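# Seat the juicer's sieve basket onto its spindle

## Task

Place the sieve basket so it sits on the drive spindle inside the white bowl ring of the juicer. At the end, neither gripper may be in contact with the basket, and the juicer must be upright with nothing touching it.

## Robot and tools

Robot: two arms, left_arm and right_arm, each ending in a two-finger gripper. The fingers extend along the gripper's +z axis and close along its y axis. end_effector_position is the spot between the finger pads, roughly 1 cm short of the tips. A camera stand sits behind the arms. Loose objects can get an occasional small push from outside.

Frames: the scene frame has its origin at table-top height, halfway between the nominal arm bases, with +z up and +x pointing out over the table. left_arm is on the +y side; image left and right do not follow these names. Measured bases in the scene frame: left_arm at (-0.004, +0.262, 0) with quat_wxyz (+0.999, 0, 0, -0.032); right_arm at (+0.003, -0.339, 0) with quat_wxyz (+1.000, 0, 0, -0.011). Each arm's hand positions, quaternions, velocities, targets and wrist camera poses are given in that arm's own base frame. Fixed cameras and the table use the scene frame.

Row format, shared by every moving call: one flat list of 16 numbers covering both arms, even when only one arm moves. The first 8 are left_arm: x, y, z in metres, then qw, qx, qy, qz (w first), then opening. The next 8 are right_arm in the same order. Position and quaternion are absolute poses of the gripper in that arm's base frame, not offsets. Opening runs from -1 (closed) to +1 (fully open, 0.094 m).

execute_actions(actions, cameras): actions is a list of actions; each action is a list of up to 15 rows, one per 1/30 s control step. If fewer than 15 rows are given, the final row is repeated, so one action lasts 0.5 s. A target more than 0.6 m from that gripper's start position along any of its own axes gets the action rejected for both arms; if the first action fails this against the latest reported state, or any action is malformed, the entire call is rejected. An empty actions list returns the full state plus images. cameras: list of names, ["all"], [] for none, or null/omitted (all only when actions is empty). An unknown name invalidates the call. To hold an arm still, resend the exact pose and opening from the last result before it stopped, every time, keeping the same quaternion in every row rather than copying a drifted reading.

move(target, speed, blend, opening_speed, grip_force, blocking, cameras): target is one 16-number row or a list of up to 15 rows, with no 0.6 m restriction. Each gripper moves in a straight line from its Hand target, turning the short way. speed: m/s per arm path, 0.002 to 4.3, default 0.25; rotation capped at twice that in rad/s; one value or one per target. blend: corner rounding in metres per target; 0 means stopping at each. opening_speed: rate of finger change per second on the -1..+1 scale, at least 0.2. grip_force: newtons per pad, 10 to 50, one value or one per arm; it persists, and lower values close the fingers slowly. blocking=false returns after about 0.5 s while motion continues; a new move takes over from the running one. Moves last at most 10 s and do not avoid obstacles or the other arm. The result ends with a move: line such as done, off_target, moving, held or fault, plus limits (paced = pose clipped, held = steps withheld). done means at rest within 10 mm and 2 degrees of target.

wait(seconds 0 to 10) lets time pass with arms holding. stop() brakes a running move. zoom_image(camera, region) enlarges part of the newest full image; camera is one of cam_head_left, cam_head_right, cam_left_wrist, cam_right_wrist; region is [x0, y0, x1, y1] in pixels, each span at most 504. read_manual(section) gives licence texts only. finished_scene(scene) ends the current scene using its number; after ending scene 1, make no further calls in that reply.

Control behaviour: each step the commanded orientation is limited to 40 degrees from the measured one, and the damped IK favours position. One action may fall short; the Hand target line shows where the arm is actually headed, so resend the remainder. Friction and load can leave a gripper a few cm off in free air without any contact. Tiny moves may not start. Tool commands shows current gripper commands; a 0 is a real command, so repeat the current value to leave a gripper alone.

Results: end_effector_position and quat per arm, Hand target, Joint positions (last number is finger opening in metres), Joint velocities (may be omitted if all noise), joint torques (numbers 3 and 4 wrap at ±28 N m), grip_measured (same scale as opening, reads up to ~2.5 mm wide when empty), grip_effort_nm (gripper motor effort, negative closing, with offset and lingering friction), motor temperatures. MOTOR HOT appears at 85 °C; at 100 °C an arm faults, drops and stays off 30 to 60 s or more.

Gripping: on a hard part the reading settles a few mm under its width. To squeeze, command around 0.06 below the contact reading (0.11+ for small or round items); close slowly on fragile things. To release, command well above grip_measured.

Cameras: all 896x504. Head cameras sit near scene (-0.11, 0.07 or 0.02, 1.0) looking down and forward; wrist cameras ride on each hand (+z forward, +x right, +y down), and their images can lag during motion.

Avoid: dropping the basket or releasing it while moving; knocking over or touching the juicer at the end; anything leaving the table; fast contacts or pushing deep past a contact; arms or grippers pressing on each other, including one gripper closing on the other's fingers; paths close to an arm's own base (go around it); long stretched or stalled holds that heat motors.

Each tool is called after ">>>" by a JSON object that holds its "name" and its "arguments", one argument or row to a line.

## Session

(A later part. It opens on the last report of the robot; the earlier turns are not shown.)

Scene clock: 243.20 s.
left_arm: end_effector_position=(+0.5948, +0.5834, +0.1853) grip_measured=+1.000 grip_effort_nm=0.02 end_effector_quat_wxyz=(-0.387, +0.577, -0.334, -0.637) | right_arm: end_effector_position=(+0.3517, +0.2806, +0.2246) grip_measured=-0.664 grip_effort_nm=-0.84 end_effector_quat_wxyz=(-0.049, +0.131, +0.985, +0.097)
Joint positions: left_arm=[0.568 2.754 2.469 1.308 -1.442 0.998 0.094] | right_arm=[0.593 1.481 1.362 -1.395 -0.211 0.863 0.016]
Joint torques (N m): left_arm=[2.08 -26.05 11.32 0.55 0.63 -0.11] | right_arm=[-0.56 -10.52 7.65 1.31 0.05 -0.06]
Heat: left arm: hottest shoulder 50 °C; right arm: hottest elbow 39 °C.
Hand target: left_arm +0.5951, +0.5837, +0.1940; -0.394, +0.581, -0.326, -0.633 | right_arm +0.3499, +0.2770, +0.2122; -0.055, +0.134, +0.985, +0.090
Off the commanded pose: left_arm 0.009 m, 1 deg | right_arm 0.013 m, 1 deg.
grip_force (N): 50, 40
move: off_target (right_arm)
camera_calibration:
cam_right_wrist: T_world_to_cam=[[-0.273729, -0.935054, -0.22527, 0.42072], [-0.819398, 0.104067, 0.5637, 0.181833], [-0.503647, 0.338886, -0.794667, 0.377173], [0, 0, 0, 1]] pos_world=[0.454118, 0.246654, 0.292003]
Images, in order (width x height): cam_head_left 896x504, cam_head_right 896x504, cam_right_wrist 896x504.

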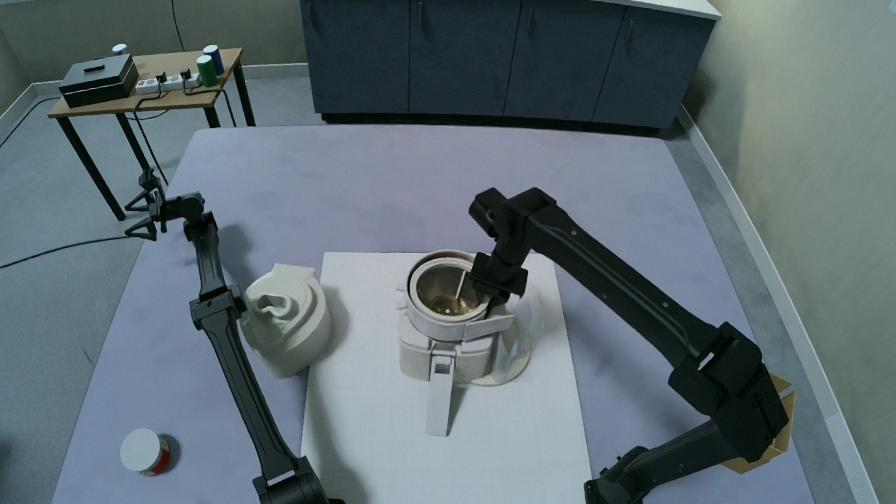

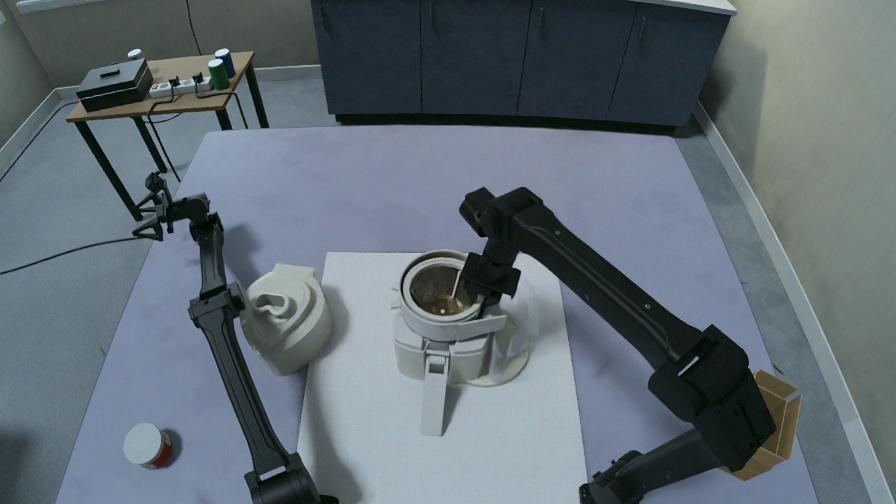

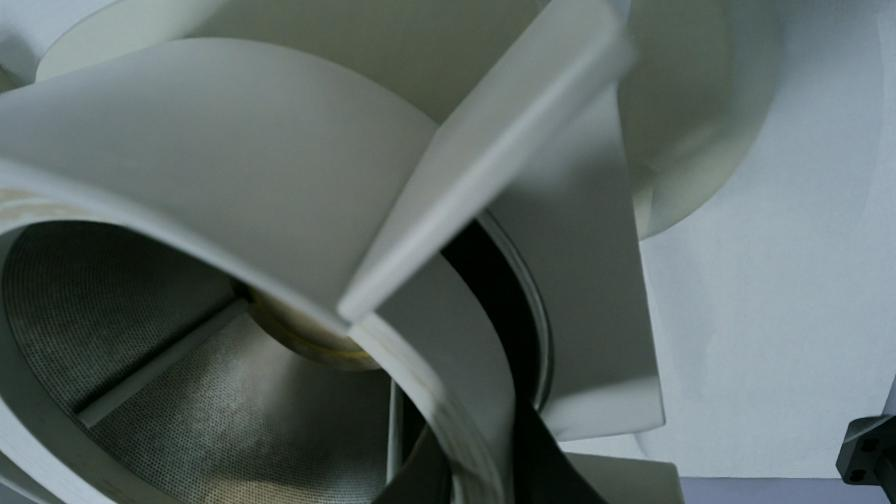

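>>> {"name": "move", "arguments": {
  "target": [
    [0.5953,0.5837,0.1941,-0.394,0.581,-0.326,-0.633,1,0.353,0.277,0.220,-0.055,0.134,0.987,0.09,-1],
    [0.5953,0.5837,0.1941,-0.394,0.581,-0.326,-0.633,1,0.3415,0.281,0.216,-0.047,0.2196,0.9715,0.0945,-1]
  ],
  "speed": 0.04
}}

>>> {"name": "move", "arguments": {
  "target": [
    [0.5953,0.5837,0.1941,-0.394,0.581,-0.326,-0.633,1,0.353,0.277,0.216,-0.055,0.134,0.987,0.09,-1],
    [0.5953,0.5837,0.1941,-0.394,0.581,-0.326,-0.633,1,0.3655,0.2744,0.216,-0.0626,0.0474,0.9949,0.0849,-1]
  ],
  "speed": 0.04,
  "cameras": ["cam_head_left","cam_head_right","cam_right_wrist"]
}}

>>> {"name": "zoom_image", "arguments": {
  "camera": "cam_head_left",
  "region": [380, 200, 540, 360]
}}

Scene clock: 276.90 s.
left_arm: end_effector_position=(+0.5948, +0.5834, +0.1853) grip_measured=+1.000 grip_effort_nm=0.02 end_effector_quat_wxyz=(-0.387, +0.577, -0.334, -0.637) | right_arm: end_effector_position=(+0.3451, +0.2819, +0.2253) grip_measured=-0.664 grip_effort_nm=-0.84 end_effector_quat_wxyz=(-0.046, +0.212, +0.971, +0.102)
Joint positions: left_arm=[0.568 2.754 2.469 1.308 -1.442 0.998 0.094] | right_arm=[0.606 1.45 1.329 -1.362 -0.207 1.044 0.016]
Joint torques (N m): left_arm=[1.9 -27.63 11.3 0.64 0.61 -0.15] | right_arm=[-0.21 -9.88 7.76 1.43 0.37 0.15]
Heat: left arm: hottest shoulder 50 °C; right arm: hottest elbow 38 °C.
Hand target: left_arm +0.5951, +0.5837, +0.1940; -0.394, +0.581, -0.326, -0.633 | right_arm +0.3416, +0.2809, +0.2162; -0.047, +0.219, +0.970, +0.094
Off the commanded pose: left_arm 0.009 m, 1 deg | right_arm 0.010 m, 1 deg.
grip_force (N): 50, 40
move: done

Scene clock: 282.10 s.
left_arm: end_effector_position=(+0.5948, +0.5834, +0.1853) grip_measured=+1.000 grip_effort_nm=0.02 end_effector_quat_wxyz=(-0.387, +0.577, -0.334, -0.637) | right_arm: end_effector_position=(+0.3594, +0.2758, +0.2216) grip_measured=-0.664 grip_effort_nm=-0.84 end_effector_quat_wxyz=(-0.049, +0.051, +0.993, +0.098)
Joint positions: left_arm=[0.568 2.754 2.469 1.308 -1.442 0.998 0.094] | right_arm=[0.573 1.502 1.377 -1.409 -0.217 0.68 0.016]
Joint torques (N m): left_arm=[1.67 -27.69 11.15 0.58 0.63 -0.1] | right_arm=[-0.79 -8.29 11.93 -0.51 0.12 -0.3]
Heat: left arm: hottest shoulder 50 °C; right arm: hottest elbow 39 °C.
Hand target: left_arm +0.5951, +0.5837, +0.1940; -0.394, +0.581, -0.326, -0.633 | right_arm +0.3653, +0.2743, +0.2160; -0.062, +0.048, +0.993, +0.085
Off the commanded pose: left_arm 0.009 m, 1 deg | right_arm 0.008 m, 2 deg.
grip_force (N): 50, 40
move: done
camera_calibration:
cam_right_wrist: T_world_to_cam=[[-0.119254, -0.964155, -0.23703, 0.372749], [-0.834793, -0.0318713, 0.549641, 0.236415], [-0.537494, 0.263418, -0.801069, 0.414752], [0, 0, 0, 1]] pos_world=[0.464736, 0.25767, 0.290653]
Images, in order (width x height): cam_head_left 896x504, cam_head_right 896x504, cam_right_wrist 896x504.

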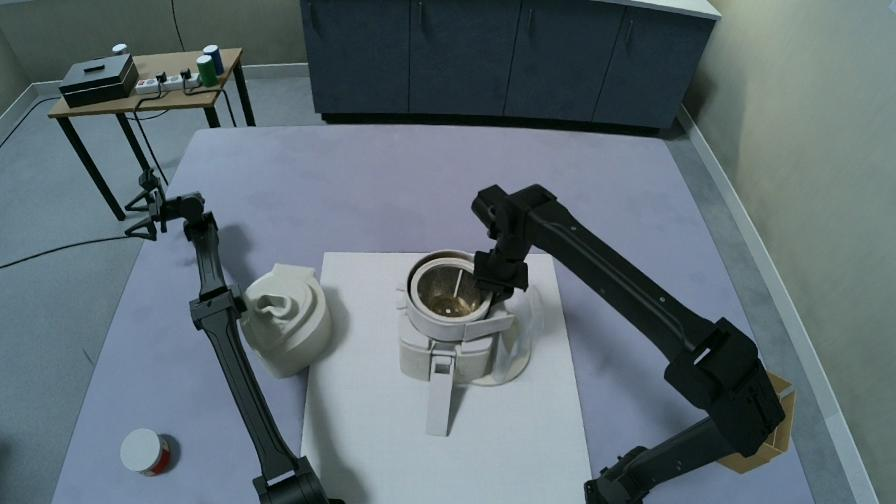

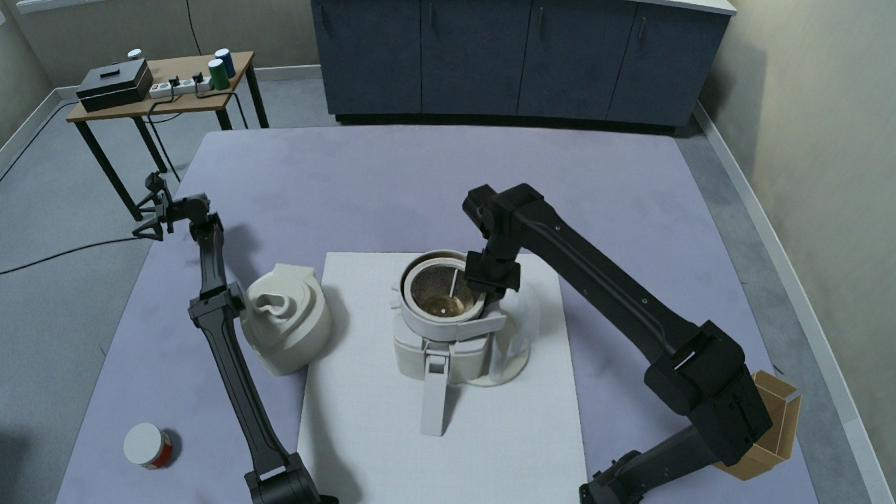

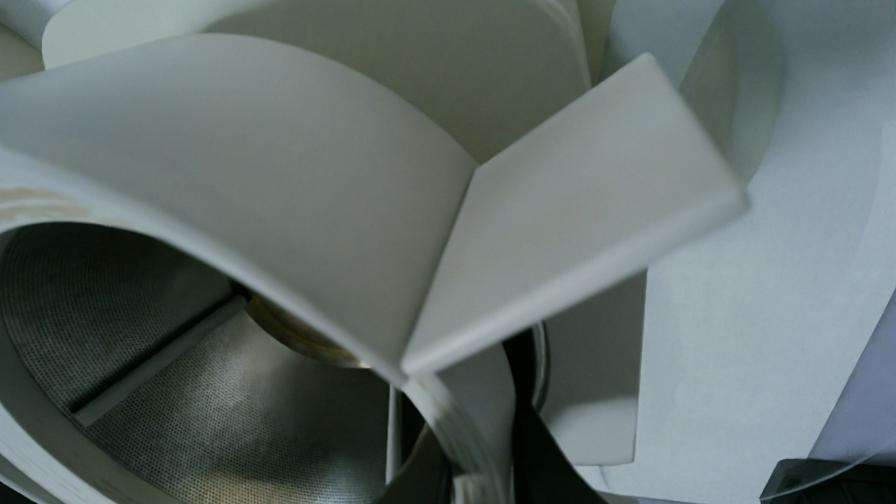

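Scaled by 3.150 from the camera's 896x504 image, which has a finer 1280x720 frame.

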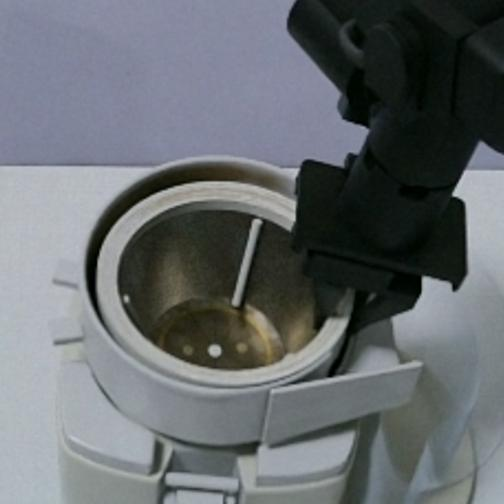

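>>> {"name": "zoom_image", "arguments": {
  "camera": "cam_head_left",
  "region": [400, 240, 500, 340]
}}

>>> {"name": "zoom_image", "arguments": {
  "camera": "cam_head_right",
  "region": [390, 240, 490, 340]
}}

Scaled by 5.040 from the camera's 896x504 image, which has a finer 1280x720 frame.

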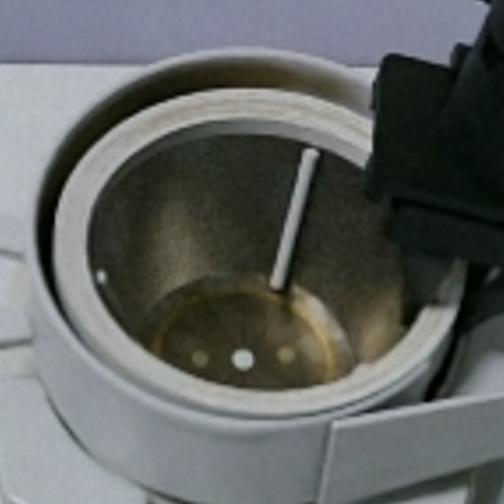

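Scaled by 5.040 from the camera's 896x504 image, which has a finer 1280x720 frame.

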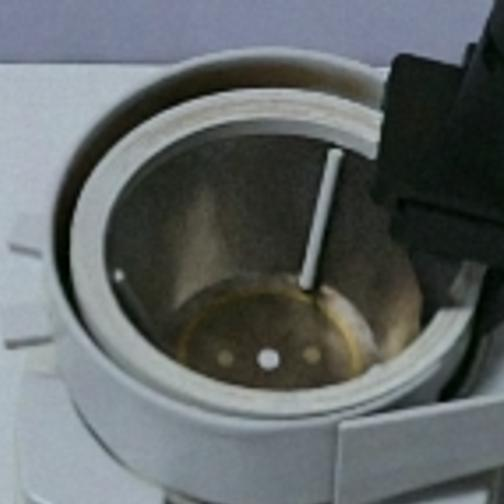

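>>> {"name": "move", "arguments": {
  "target": [
    [0.5953,0.5837,0.1941,-0.394,0.581,-0.326,-0.633,1,0.365,0.2785,0.245,-0.038,0.133,0.987,0.093,-1],
    [0.5953,0.5837,0.1941,-0.394,0.581,-0.326,-0.633,1,0.365,0.2785,0.240,-0.038,0.133,0.987,0.093,-1]
  ],
  "speed": 0.06,
  "cameras": ["cam_head_left","cam_head_right","cam_right_wrist"]
}}

>>> {"name": "zoom_image", "arguments": {
  "camera": "cam_head_left",
  "region": [400, 240, 500, 340]
}}

>>> {"name": "zoom_image", "arguments": {
  "camera": "cam_head_right",
  "region": [390, 240, 490, 340]
}}

Scene clock: 325.07 s.
left_arm: end_effector_position=(+0.5948, +0.5834, +0.1853) grip_measured=+1.000 grip_effort_nm=0.02 end_effector_quat_wxyz=(-0.387, +0.577, -0.334, -0.637) | right_arm: end_effector_position=(+0.3560, +0.2736, +0.2260) grip_measured=-0.664 grip_effort_nm=-0.84 end_effector_quat_wxyz=(-0.054, +0.124, +0.987, +0.088)
Joint positions: left_arm=[0.568 2.754 2.469 1.308 -1.442 0.998 0.094] | right_arm=[0.577 1.493 1.38 -1.425 -0.205 0.831 0.016]
Joint torques (N m): left_arm=[2.02 -27.28 11.43 0.61 0.61 -0.12] | right_arm=[-0.32 -10.99 12.77 0.65 0.51 0.15]
Motor temperatures (°C): left_arm=[26 51 44 26 26 26 27] | right_arm=[28 33 42 24 27 25 27]
Heat: left arm: hottest shoulder 51 °C; right arm: hottest elbow 42 °C.
Hand target: left_arm +0.5951, +0.5837, +0.1940; -0.394, +0.581, -0.326, -0.633 | right_arm +0.3646, +0.2782, +0.2401; -0.038, +0.133, +0.986, +0.094
Off the commanded pose: left_arm 0.009 m, 1 deg | right_arm 0.017 m, 2 deg.
grip_force (N): 50, 40
move: off_target (right_arm)
camera_calibration:
cam_right_wrist: T_world_to_cam=[[-0.262138, -0.942334, -0.208061, 0.409557], [-0.815333, 0.100929, 0.570127, 0.183195], [-0.516251, 0.319091, -0.794774, 0.392804], [0, 0, 0, 1]] pos_world=[0.459511, 0.24211, 0.292958]
Images, in order (width x height): cam_head_left 896x504, cam_head_right 896x504, cam_right_wrist 896x504.

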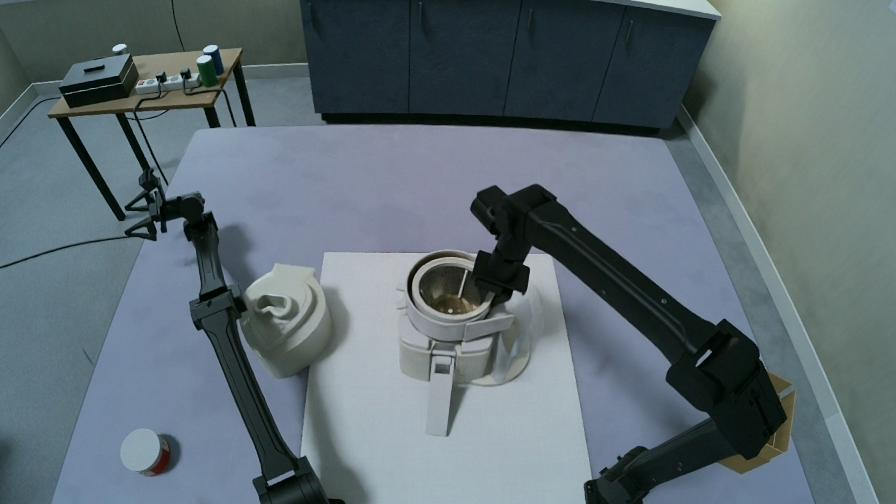

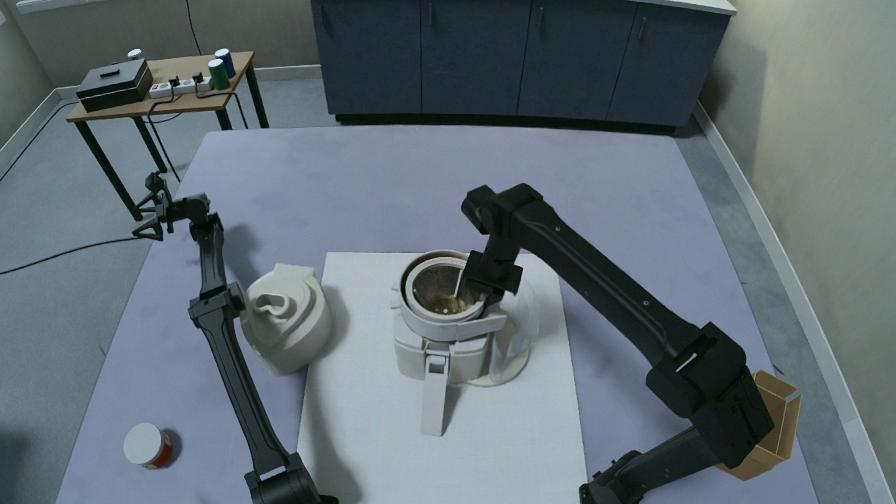

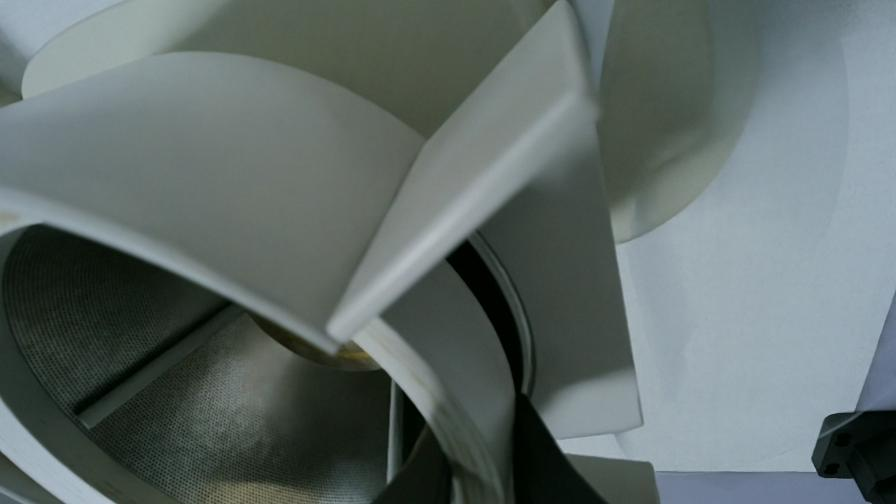

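Scaled by 5.040 from the camera's 896x504 image, which has a finer 1280x720 frame.

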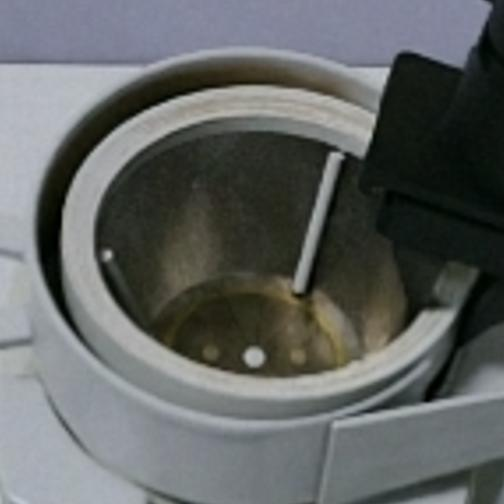

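Scaled by 5.040 from the camera's 896x504 image, which has a finer 1280x720 frame.

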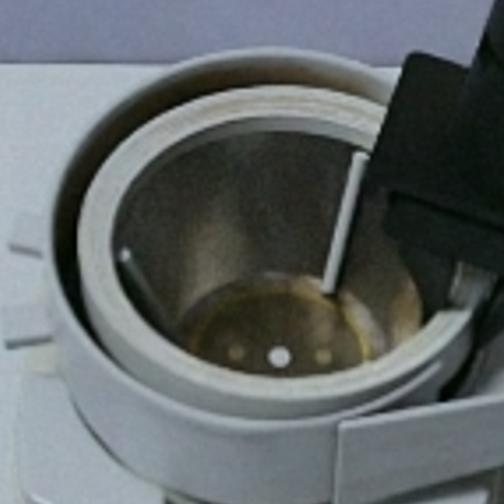

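>>> {"name": "move", "arguments": {
  "target": [
    [0.5953,0.5837,0.1941,-0.394,0.581,-0.326,-0.633,1,0.358,0.276,0.255,-0.038,0.133,0.987,0.093,-1]
  ],
  "speed": 0.06,
  "cameras": ["cam_head_left"]
}}

>>> {"name": "zoom_image", "arguments": {
  "camera": "cam_head_left",
  "region": [400, 240, 500, 340]
}}

Scene clock: 331.47 s.
left_arm: end_effector_position=(+0.5948, +0.5834, +0.1853) grip_measured=+1.000 grip_effort_nm=0.02 end_effector_quat_wxyz=(-0.387, +0.577, -0.334, -0.637) | right_arm: end_effector_position=(+0.3538, +0.2728, +0.2273) grip_measured=-0.664 grip_effort_nm=-0.84 end_effector_quat_wxyz=(-0.054, +0.128, +0.987, +0.085)
Joint positions: left_arm=[0.568 2.754 2.469 1.308 -1.442 0.998 0.094] | right_arm=[0.581 1.49 1.38 -1.432 -0.2 0.842 0.016]
Joint torques (N m): left_arm=[1.85 -27.28 11.21 0.39 0.59 -0.13] | right_arm=[-0.38 -11.75 13.86 -0.49 0.29 0.07]
Heat: left arm: hottest shoulder 51 °C; right arm: hottest elbow 43 °C.
Hand target: left_arm +0.5951, +0.5837, +0.1940; -0.394, +0.581, -0.326, -0.633 | right_arm +0.3572, +0.2755, +0.2546; -0.038, +0.133, +0.986, +0.094
Off the commanded pose: left_arm 0.009 m, 1 deg | right_arm 0.028 m, 2 deg.
grip_force (N): 50, 40
move: off_target (right_arm)
Images, in order (width x height): cam_head_left 896x504.

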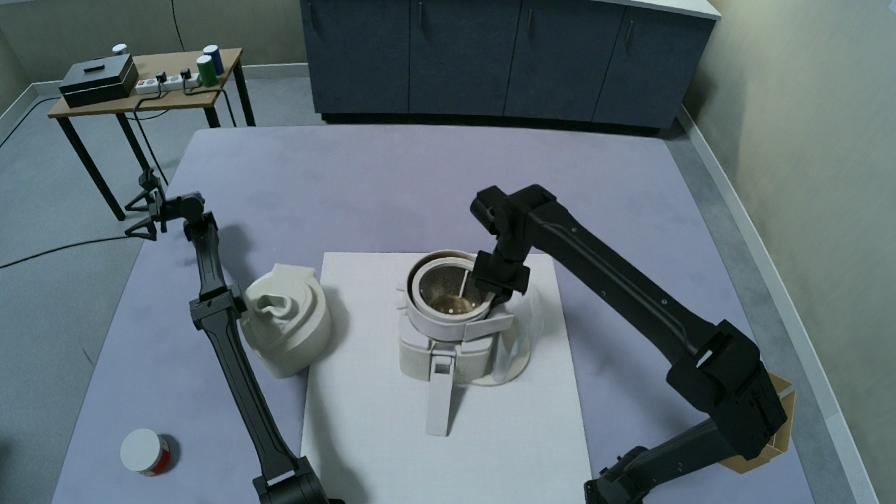

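Scaled by 5.040 from the camera's 896x504 image, which has a finer 1280x720 frame.

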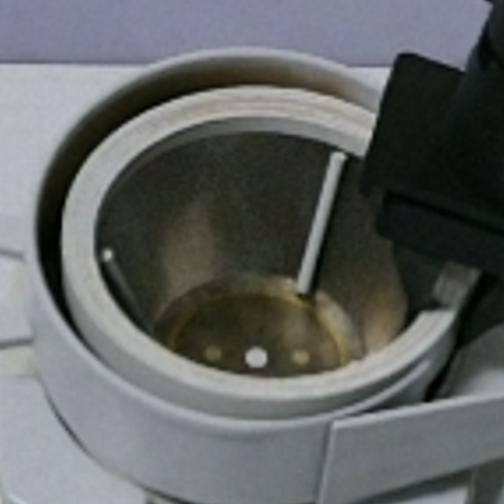

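>>> {"name": "move", "arguments": {
  "target": [
    [0.5953,0.5837,0.1941,-0.394,0.581,-0.326,-0.633,1,0.356,0.288,0.237,-0.05,0.133,0.987,0.093,-1]
  ],
  "speed": 0.06,
  "cameras": ["cam_head_left","cam_right_wrist"]
}}

>>> {"name": "zoom_image", "arguments": {
  "camera": "cam_head_left",
  "region": [400, 240, 500, 340]
}}

Scene clock: 348.90 s.
left_arm: end_effector_position=(+0.5948, +0.5834, +0.1853) grip_measured=+1.000 grip_effort_nm=0.02 end_effector_quat_wxyz=(-0.387, +0.577, -0.334, -0.637) | right_arm: end_effector_position=(+0.3514, +0.2760, +0.2274) grip_measured=-0.664 grip_effort_nm=-0.84 end_effector_quat_wxyz=(-0.057, +0.136, +0.985, +0.085)
Joint positions: left_arm=[0.568 2.754 2.469 1.308 -1.442 0.998 0.094] | right_arm=[0.588 1.49 1.38 -1.432 -0.203 0.865 0.016]
Joint torques (N m): left_arm=[2.02 -27.05 11 0.62 0.57 -0.11] | right_arm=[1.03 -10.23 12.52 0.64 -0.16 0.02]
Heat: left arm: hottest shoulder 52 °C; right arm: hottest elbow 45 °C.
Hand target: left_arm +0.5951, +0.5837, +0.1940; -0.394, +0.581, -0.326, -0.633 | right_arm +0.3556, +0.2877, +0.2370; -0.050, +0.133, +0.986, +0.093
Off the commanded pose: left_arm 0.009 m, 1 deg | right_arm 0.016 m, 1 deg.
grip_force (N): 50, 40
move: off_target (right_arm)
camera_calibration:
cam_right_wrist: T_world_to_cam=[[-0.28518, -0.937497, -0.199427, 0.415653], [-0.807661, 0.123013, 0.576673, 0.168123], [-0.516097, 0.325525, -0.792261, 0.388367], [0, 0, 0, 1]] pos_world=[0.454758, 0.242569, 0.293629]
Images, in order (width x height): cam_head_left 896x504, cam_right_wrist 896x504.

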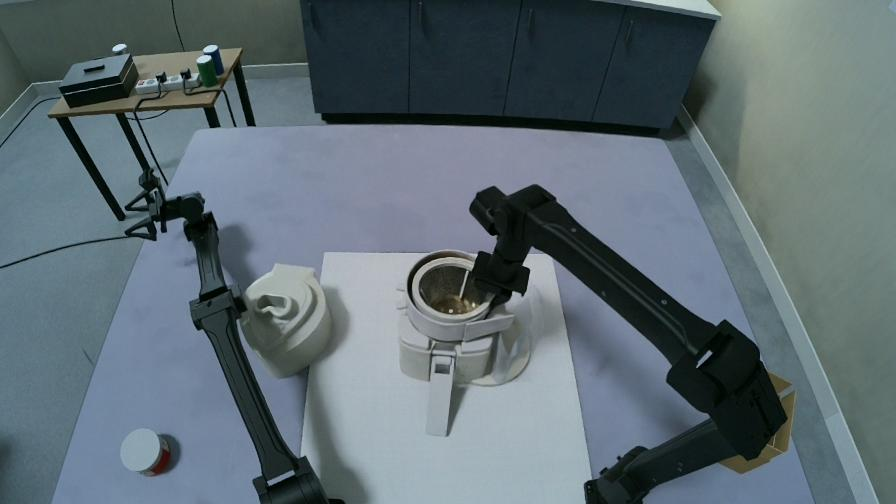

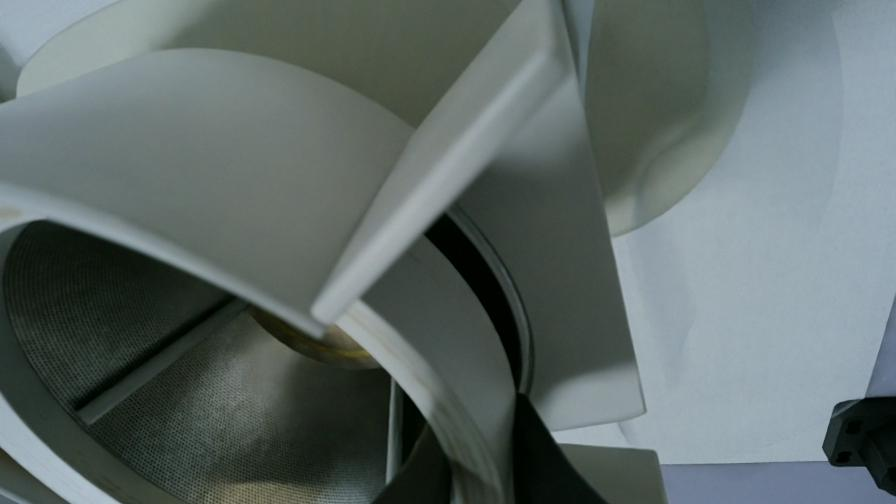

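Scaled by 5.040 from the camera's 896x504 image, which has a finer 1280x720 frame.

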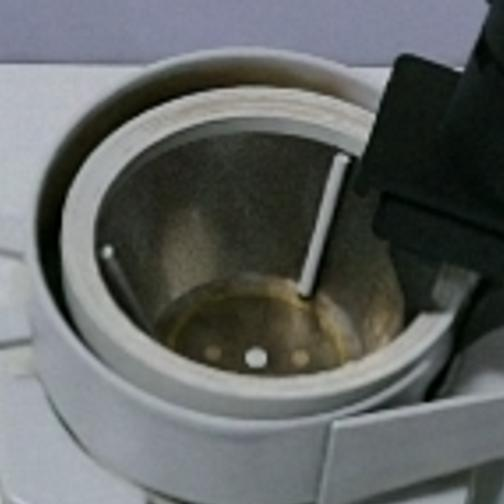

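>>> {"name": "move", "arguments": {
  "target": [
    [0.5953,0.5837,0.1941,-0.394,0.581,-0.326,-0.633,1,0.355,0.279,0.226,-0.05,0.133,0.987,0.093,-1],
    [0.5953,0.5837,0.1941,-0.394,0.581,-0.326,-0.633,1,0.355,0.279,0.226,-0.05,0.133,0.987,0.093,-0.4]
  ],
  "speed": 0.06,
  "opening_speed": 0.3,
  "cameras": ["cam_head_left","cam_right_wrist"]
}}

>>> {"name": "zoom_image", "arguments": {
  "camera": "cam_head_left",
  "region": [400, 240, 500, 340]
}}

Scene clock: 363.77 s.
left_arm: end_effector_position=(+0.5948, +0.5834, +0.1853) grip_measured=+1.000 grip_effort_nm=0.02 end_effector_quat_wxyz=(-0.387, +0.577, -0.334, -0.637) | right_arm: end_effector_position=(+0.3533, +0.2775, +0.2275) grip_measured=-0.402 grip_effort_nm=0.09 end_effector_quat_wxyz=(-0.054, +0.136, +0.985, +0.089)
Joint positions: left_arm=[0.568 2.754 2.469 1.308 -1.442 0.998 0.094] | right_arm=[0.588 1.49 1.38 -1.423 -0.205 0.866 0.028]
Joint torques (N m): left_arm=[2.08 -27.22 11.28 0.61 0.64 -0.1] | right_arm=[-0.79 -10.75 9.1 1.24 -0.1 -0.12]
Heat: left arm: hottest shoulder 52 °C; right arm: hottest elbow 45 °C.
Hand target: left_arm +0.5951, +0.5837, +0.1940; -0.394, +0.581, -0.326, -0.633 | right_arm +0.3550, +0.2790, +0.2261; -0.050, +0.133, +0.986, +0.093
Off the commanded pose: left_arm 0.009 m, 1 deg | right_arm 0.003 m, 1 deg.
grip_force (N): 50, 40
move: done
camera_calibration:
cam_right_wrist: T_world_to_cam=[[-0.284308, -0.935934, -0.207837, 0.418891], [-0.811719, 0.11963, 0.571665, 0.1729], [-0.510177, 0.331234, -0.793727, 0.385567], [0, 0, 0, 1]] pos_world=[0.456148, 0.243658, 0.294255]
Images, in order (width x height): cam_head_left 896x504, cam_right_wrist 896x504.

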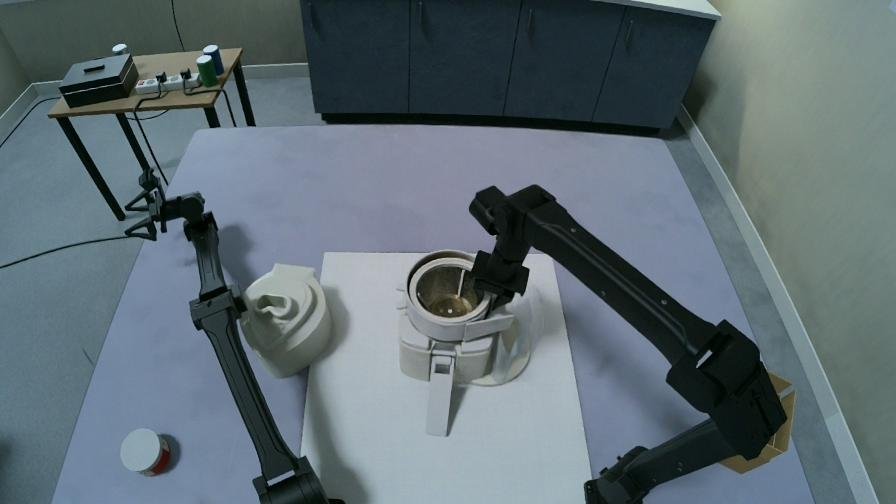

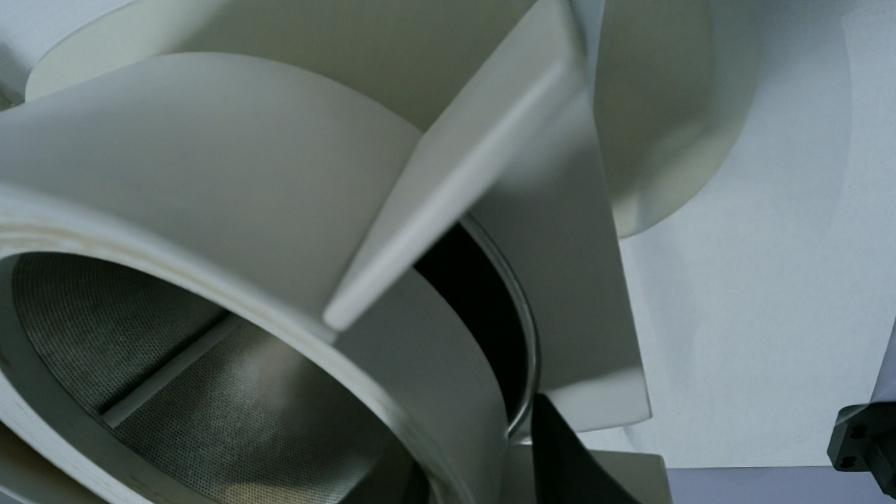

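Scaled by 5.040 from the camera's 896x504 image, which has a finer 1280x720 frame.

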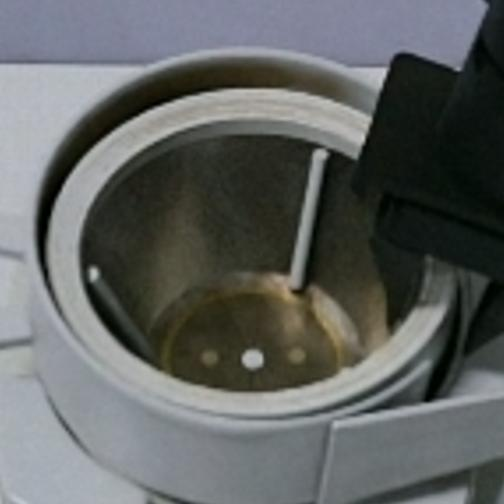

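>>> {"name": "move", "arguments": {
  "target": [
    [0.5953,0.5837,0.1941,-0.394,0.581,-0.326,-0.633,1,0.354,0.278,0.228,-0.05,0.133,0.987,0.093,-0.2],
    [0.5953,0.5837,0.1941,-0.394,0.581,-0.326,-0.633,1,0.354,0.278,0.30,-0.038,0.133,0.987,0.093,-0.2],
    [0.5953,0.5837,0.1941,-0.394,0.581,-0.326,-0.633,1,0.40,0.33,0.36,0,0,1,0,-0.2]
  ],
  "speed": [0.06,0.08,0.2],
  "cameras": ["cam_head_left","cam_head_right","cam_right_wrist"]
}}

>>> {"name": "zoom_image", "arguments": {
  "camera": "cam_head_left",
  "region": [400, 240, 500, 340]
}}

>>> {"name": "zoom_image", "arguments": {
  "camera": "cam_right_wrist",
  "region": [250, 50, 700, 450]
}}

Scene clock: 380.27 s.
left_arm: end_effector_position=(+0.5948, +0.5834, +0.1853) grip_measured=+1.000 grip_effort_nm=0.02 end_effector_quat_wxyz=(-0.387, +0.577, -0.334, -0.637) | right_arm: end_effector_position=(+0.3944, +0.3198, +0.3370) grip_measured=-0.202 grip_effort_nm=0.08 end_effector_quat_wxyz=(+0.032, +0.011, +0.999, +0.029)
Joint positions: left_arm=[0.568 2.754 2.469 1.308 -1.442 0.998 0.094] | right_arm=[0.681 1.632 1.843 -1.695 -0.003 0.704 0.038]
Joint torques (N m): left_arm=[1.61 -27.05 11.37 0.75 0.57 -0.12] | right_arm=[-0.38 -12.63 15.19 0.35 0.17 -0.17]
Heat: left arm: hottest shoulder 52 °C; right arm: hottest elbow 44 °C.
Hand target: left_arm +0.5951, +0.5837, +0.1940; -0.394, +0.581, -0.326, -0.633 | right_arm +0.3989, +0.3290, +0.3591; +0.051, +0.001, +0.998, +0.042
Off the commanded pose: left_arm 0.009 m, 1 deg | right_arm 0.026 m, 5 deg.
joint sent to its limit (right arm) — joint 4 (wrist pitch), lower limit. The joint targets are off in orientation, not in position.
grip_force (N): 50, 40
move: off_target (right_arm)
camera_calibration:
cam_right_wrist: T_world_to_cam=[[-0.0212619, -0.994081, -0.106541, 0.373622], [-0.911166, -0.0245931, 0.411305, 0.278075], [-0.411491, 0.105821, -0.90525, 0.550261], [0, 0, 0, 1]] pos_world=[0.487744, 0.32002, 0.423555]
Images, in order (width x height): cam_head_left 896x504, cam_head_right 896x504, cam_right_wrist 896x504.

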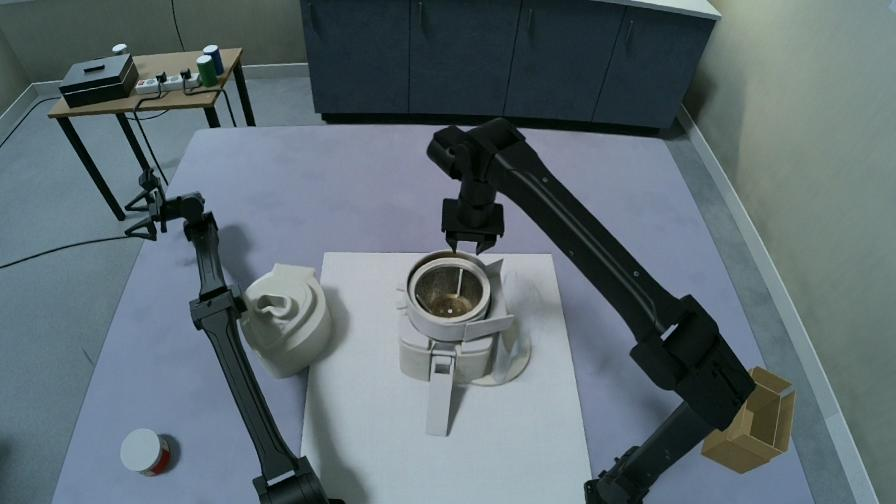

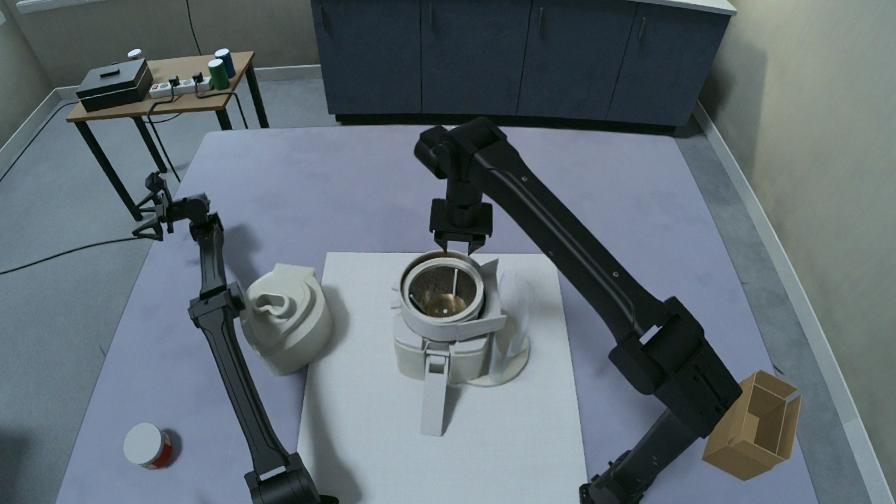

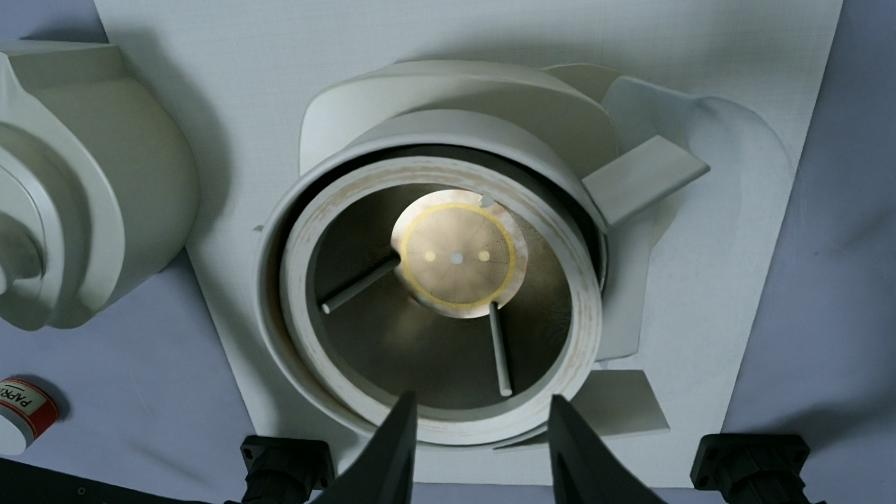

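Scaled by 5.040 from the camera's 896x504 image, which has a finer 1280x720 frame.

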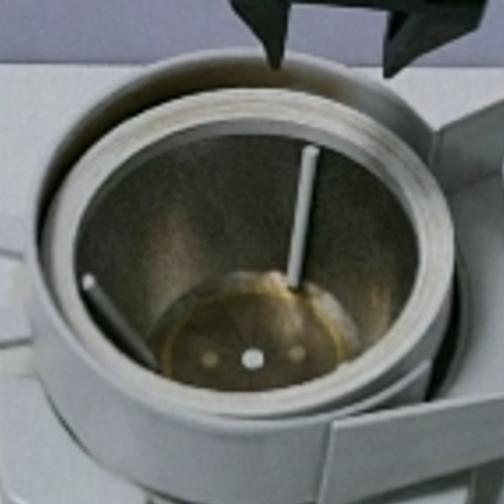

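Scaled by 1.120 from the camera's 896x504 image, which has a finer 1280x720 frame.

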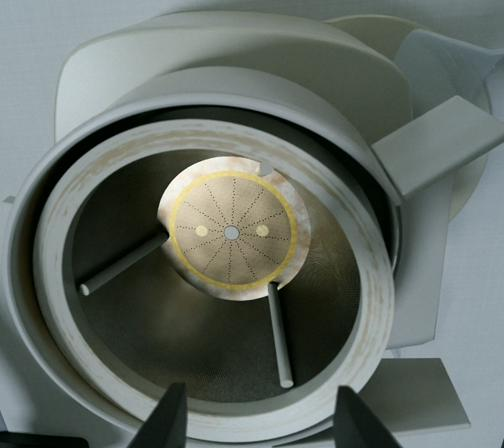

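>>> {"name": "move", "arguments": {
  "target": [0.5953,0.5837,0.1941,-0.394,0.581,-0.326,-0.633,1,0.20,0.34,0.36,0.63,0,0.777,0,1],
  "speed": 0.3,
  "cameras": ["cam_right_wrist"]
}}

>>> {"name": "zoom_image", "arguments": {
  "camera": "cam_right_wrist",
  "region": [300, 100, 720, 450]
}}

Scene clock: 390.07 s.
left_arm: end_effector_position=(+0.5948, +0.5834, +0.1853) grip_measured=+1.000 grip_effort_nm=0.02 end_effector_quat_wxyz=(-0.387, +0.577, -0.334, -0.637) | right_arm: end_effector_position=(+0.2029, +0.3386, +0.3650) grip_measured=+0.998 grip_effort_nm=0.09 end_effector_quat_wxyz=(+0.630, +0.004, +0.777, +0.001)
Joint positions: left_arm=[0.568 2.754 2.469 1.308 -1.442 0.998 0.094] | right_arm=[1.476 1.155 1.062 -1.069 1.343 1.159 0.094]
Joint torques (N m): left_arm=[1.49 -27.46 11.33 0.64 0.63 -0.12] | right_arm=[0.09 -5.42 9.39 0.99 0.8 0.09]
Heat: left arm: hottest shoulder 52 °C; right arm: hottest elbow 45 °C.
Hand target: left_arm +0.5951, +0.5837, +0.1940; -0.394, +0.581, -0.326, -0.633 | right_arm +0.2001, +0.3399, +0.3601; +0.630, +0.000, +0.777, +0.000
Off the commanded pose: left_arm 0.009 m, 1 deg | right_arm 0.006 m, 0 deg.
grip_force (N): 50, 40
move: done
camera_calibration:
cam_right_wrist: T_world_to_cam=[[0.0427132, -0.998871, -0.0207942, 0.348589], [-0.643082, -0.0115588, -0.76571, 0.46324], [0.764605, 0.0460783, -0.642849, 0.180583], [0, 0, 0, 1]] pos_world=[0.144937, 0.345229, 0.478044]
Images, in order (width x height): cam_right_wrist 896x504.

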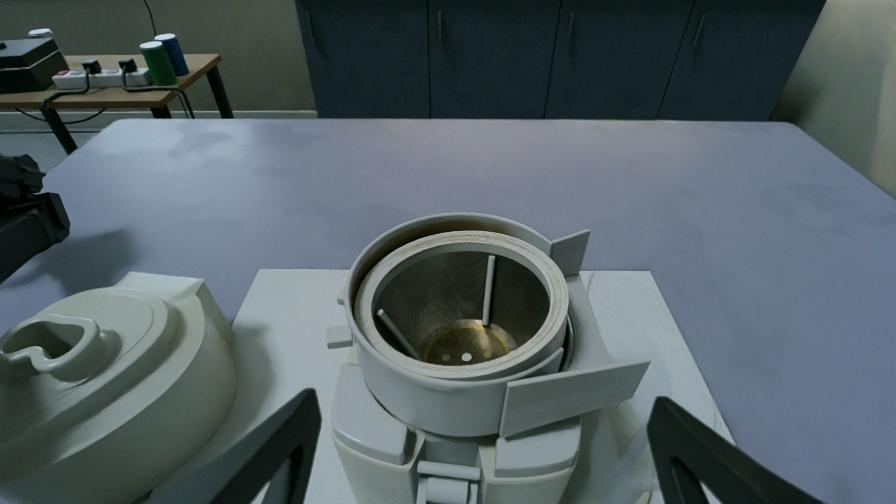

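Scaled by 1.200 from the camera's 896x504 image, which has a finer 1280x720 frame.

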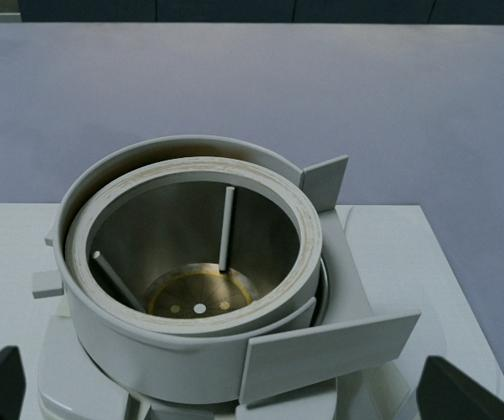

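>>> {"name": "move", "arguments": {
  "target": [
    [0.5953,0.5837,0.1941,-0.394,0.581,-0.326,-0.633,1,0.306,0.345,0.29,0,0,1,0,-1],
    [0.5953,0.5837,0.1941,-0.394,0.581,-0.326,-0.633,1,0.306,0.345,0.225,0,0,1,0,-1]
  ],
  "speed": [0.2,0.05],
  "cameras": ["cam_head_left","cam_right_wrist"]
}}

>>> {"name": "zoom_image", "arguments": {
  "camera": "cam_head_left",
  "region": [400, 240, 500, 340]
}}

Scene clock: 411.00 s.
left_arm: end_effector_position=(+0.5948, +0.5834, +0.1853) grip_measured=+1.000 grip_effort_nm=0.02 end_effector_quat_wxyz=(-0.387, +0.577, -0.334, -0.637) | right_arm: end_effector_position=(+0.3068, +0.3470, +0.2393) grip_measured=-0.996 grip_effort_nm=-0.21 end_effector_quat_wxyz=(+0.010, +0.005, +1.000, +0.008)
Joint positions: left_arm=[0.568 2.754 2.469 1.308 -1.442 0.998 0.094] | right_arm=[0.849 1.534 1.47 -1.482 0.003 0.859 0]
Joint torques (N m): left_arm=[1.55 -28.22 11.48 0.57 0.64 -0.12] | right_arm=[-0.85 -10.7 7.76 1.21 -0.07 -0.21]
Heat: left arm: hottest shoulder 53 °C; right arm: hottest elbow 44 °C.
Hand target: left_arm +0.5951, +0.5837, +0.1940; -0.394, +0.581, -0.326, -0.633 | right_arm +0.3058, +0.3449, +0.2252; +0.000, +0.000, +1.000, +0.000
Off the commanded pose: left_arm 0.009 m, 1 deg | right_arm 0.014 m, 2 deg.
grip_force (N): 50, 40
move: off_target (right_arm)
camera_calibration:
cam_right_wrist: T_world_to_cam=[[-0.0120039, -0.997774, -0.0656034, 0.377049], [-0.891142, -0.0190848, 0.453323, 0.220936], [-0.453565, 0.0639036, -0.888929, 0.446398], [0, 0, 0, 1]] pos_world=[0.403882, 0.3519, 0.321397]
Images, in order (width x height): cam_head_left 896x504, cam_right_wrist 896x504.

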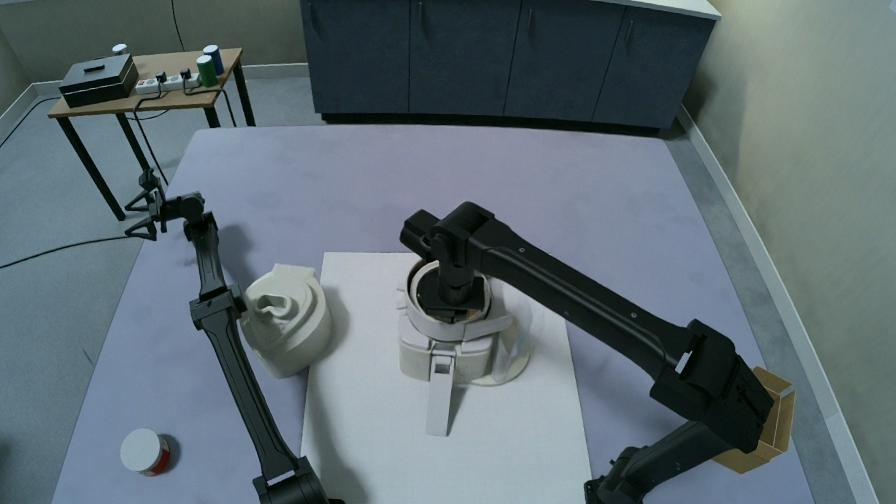

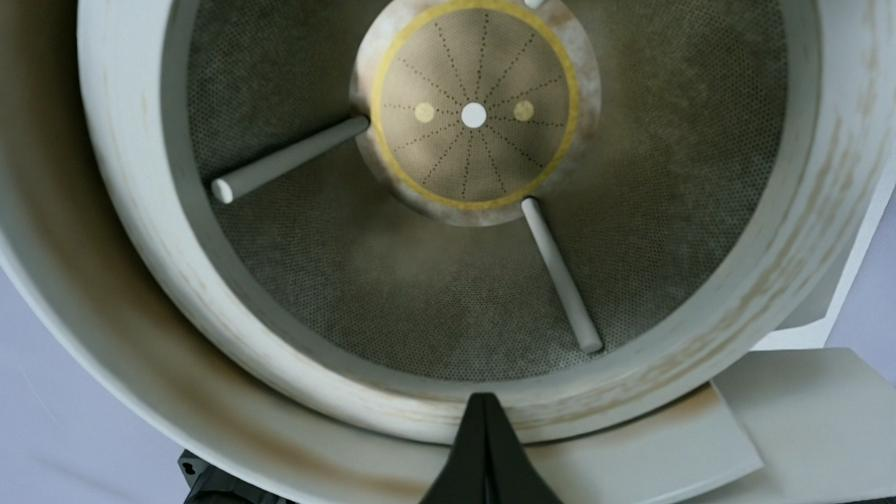

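Scaled by 5.040 from the camera's 896x504 image, which has a finer 1280x720 frame.

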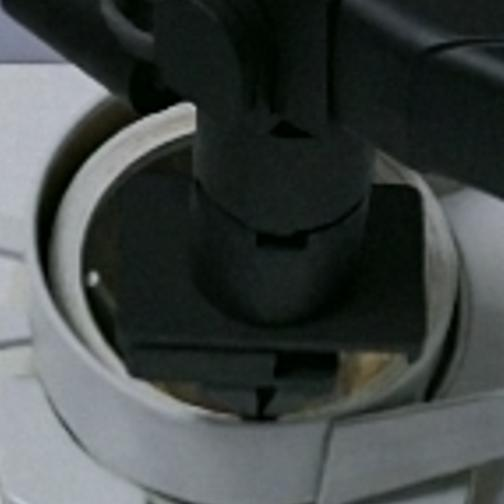

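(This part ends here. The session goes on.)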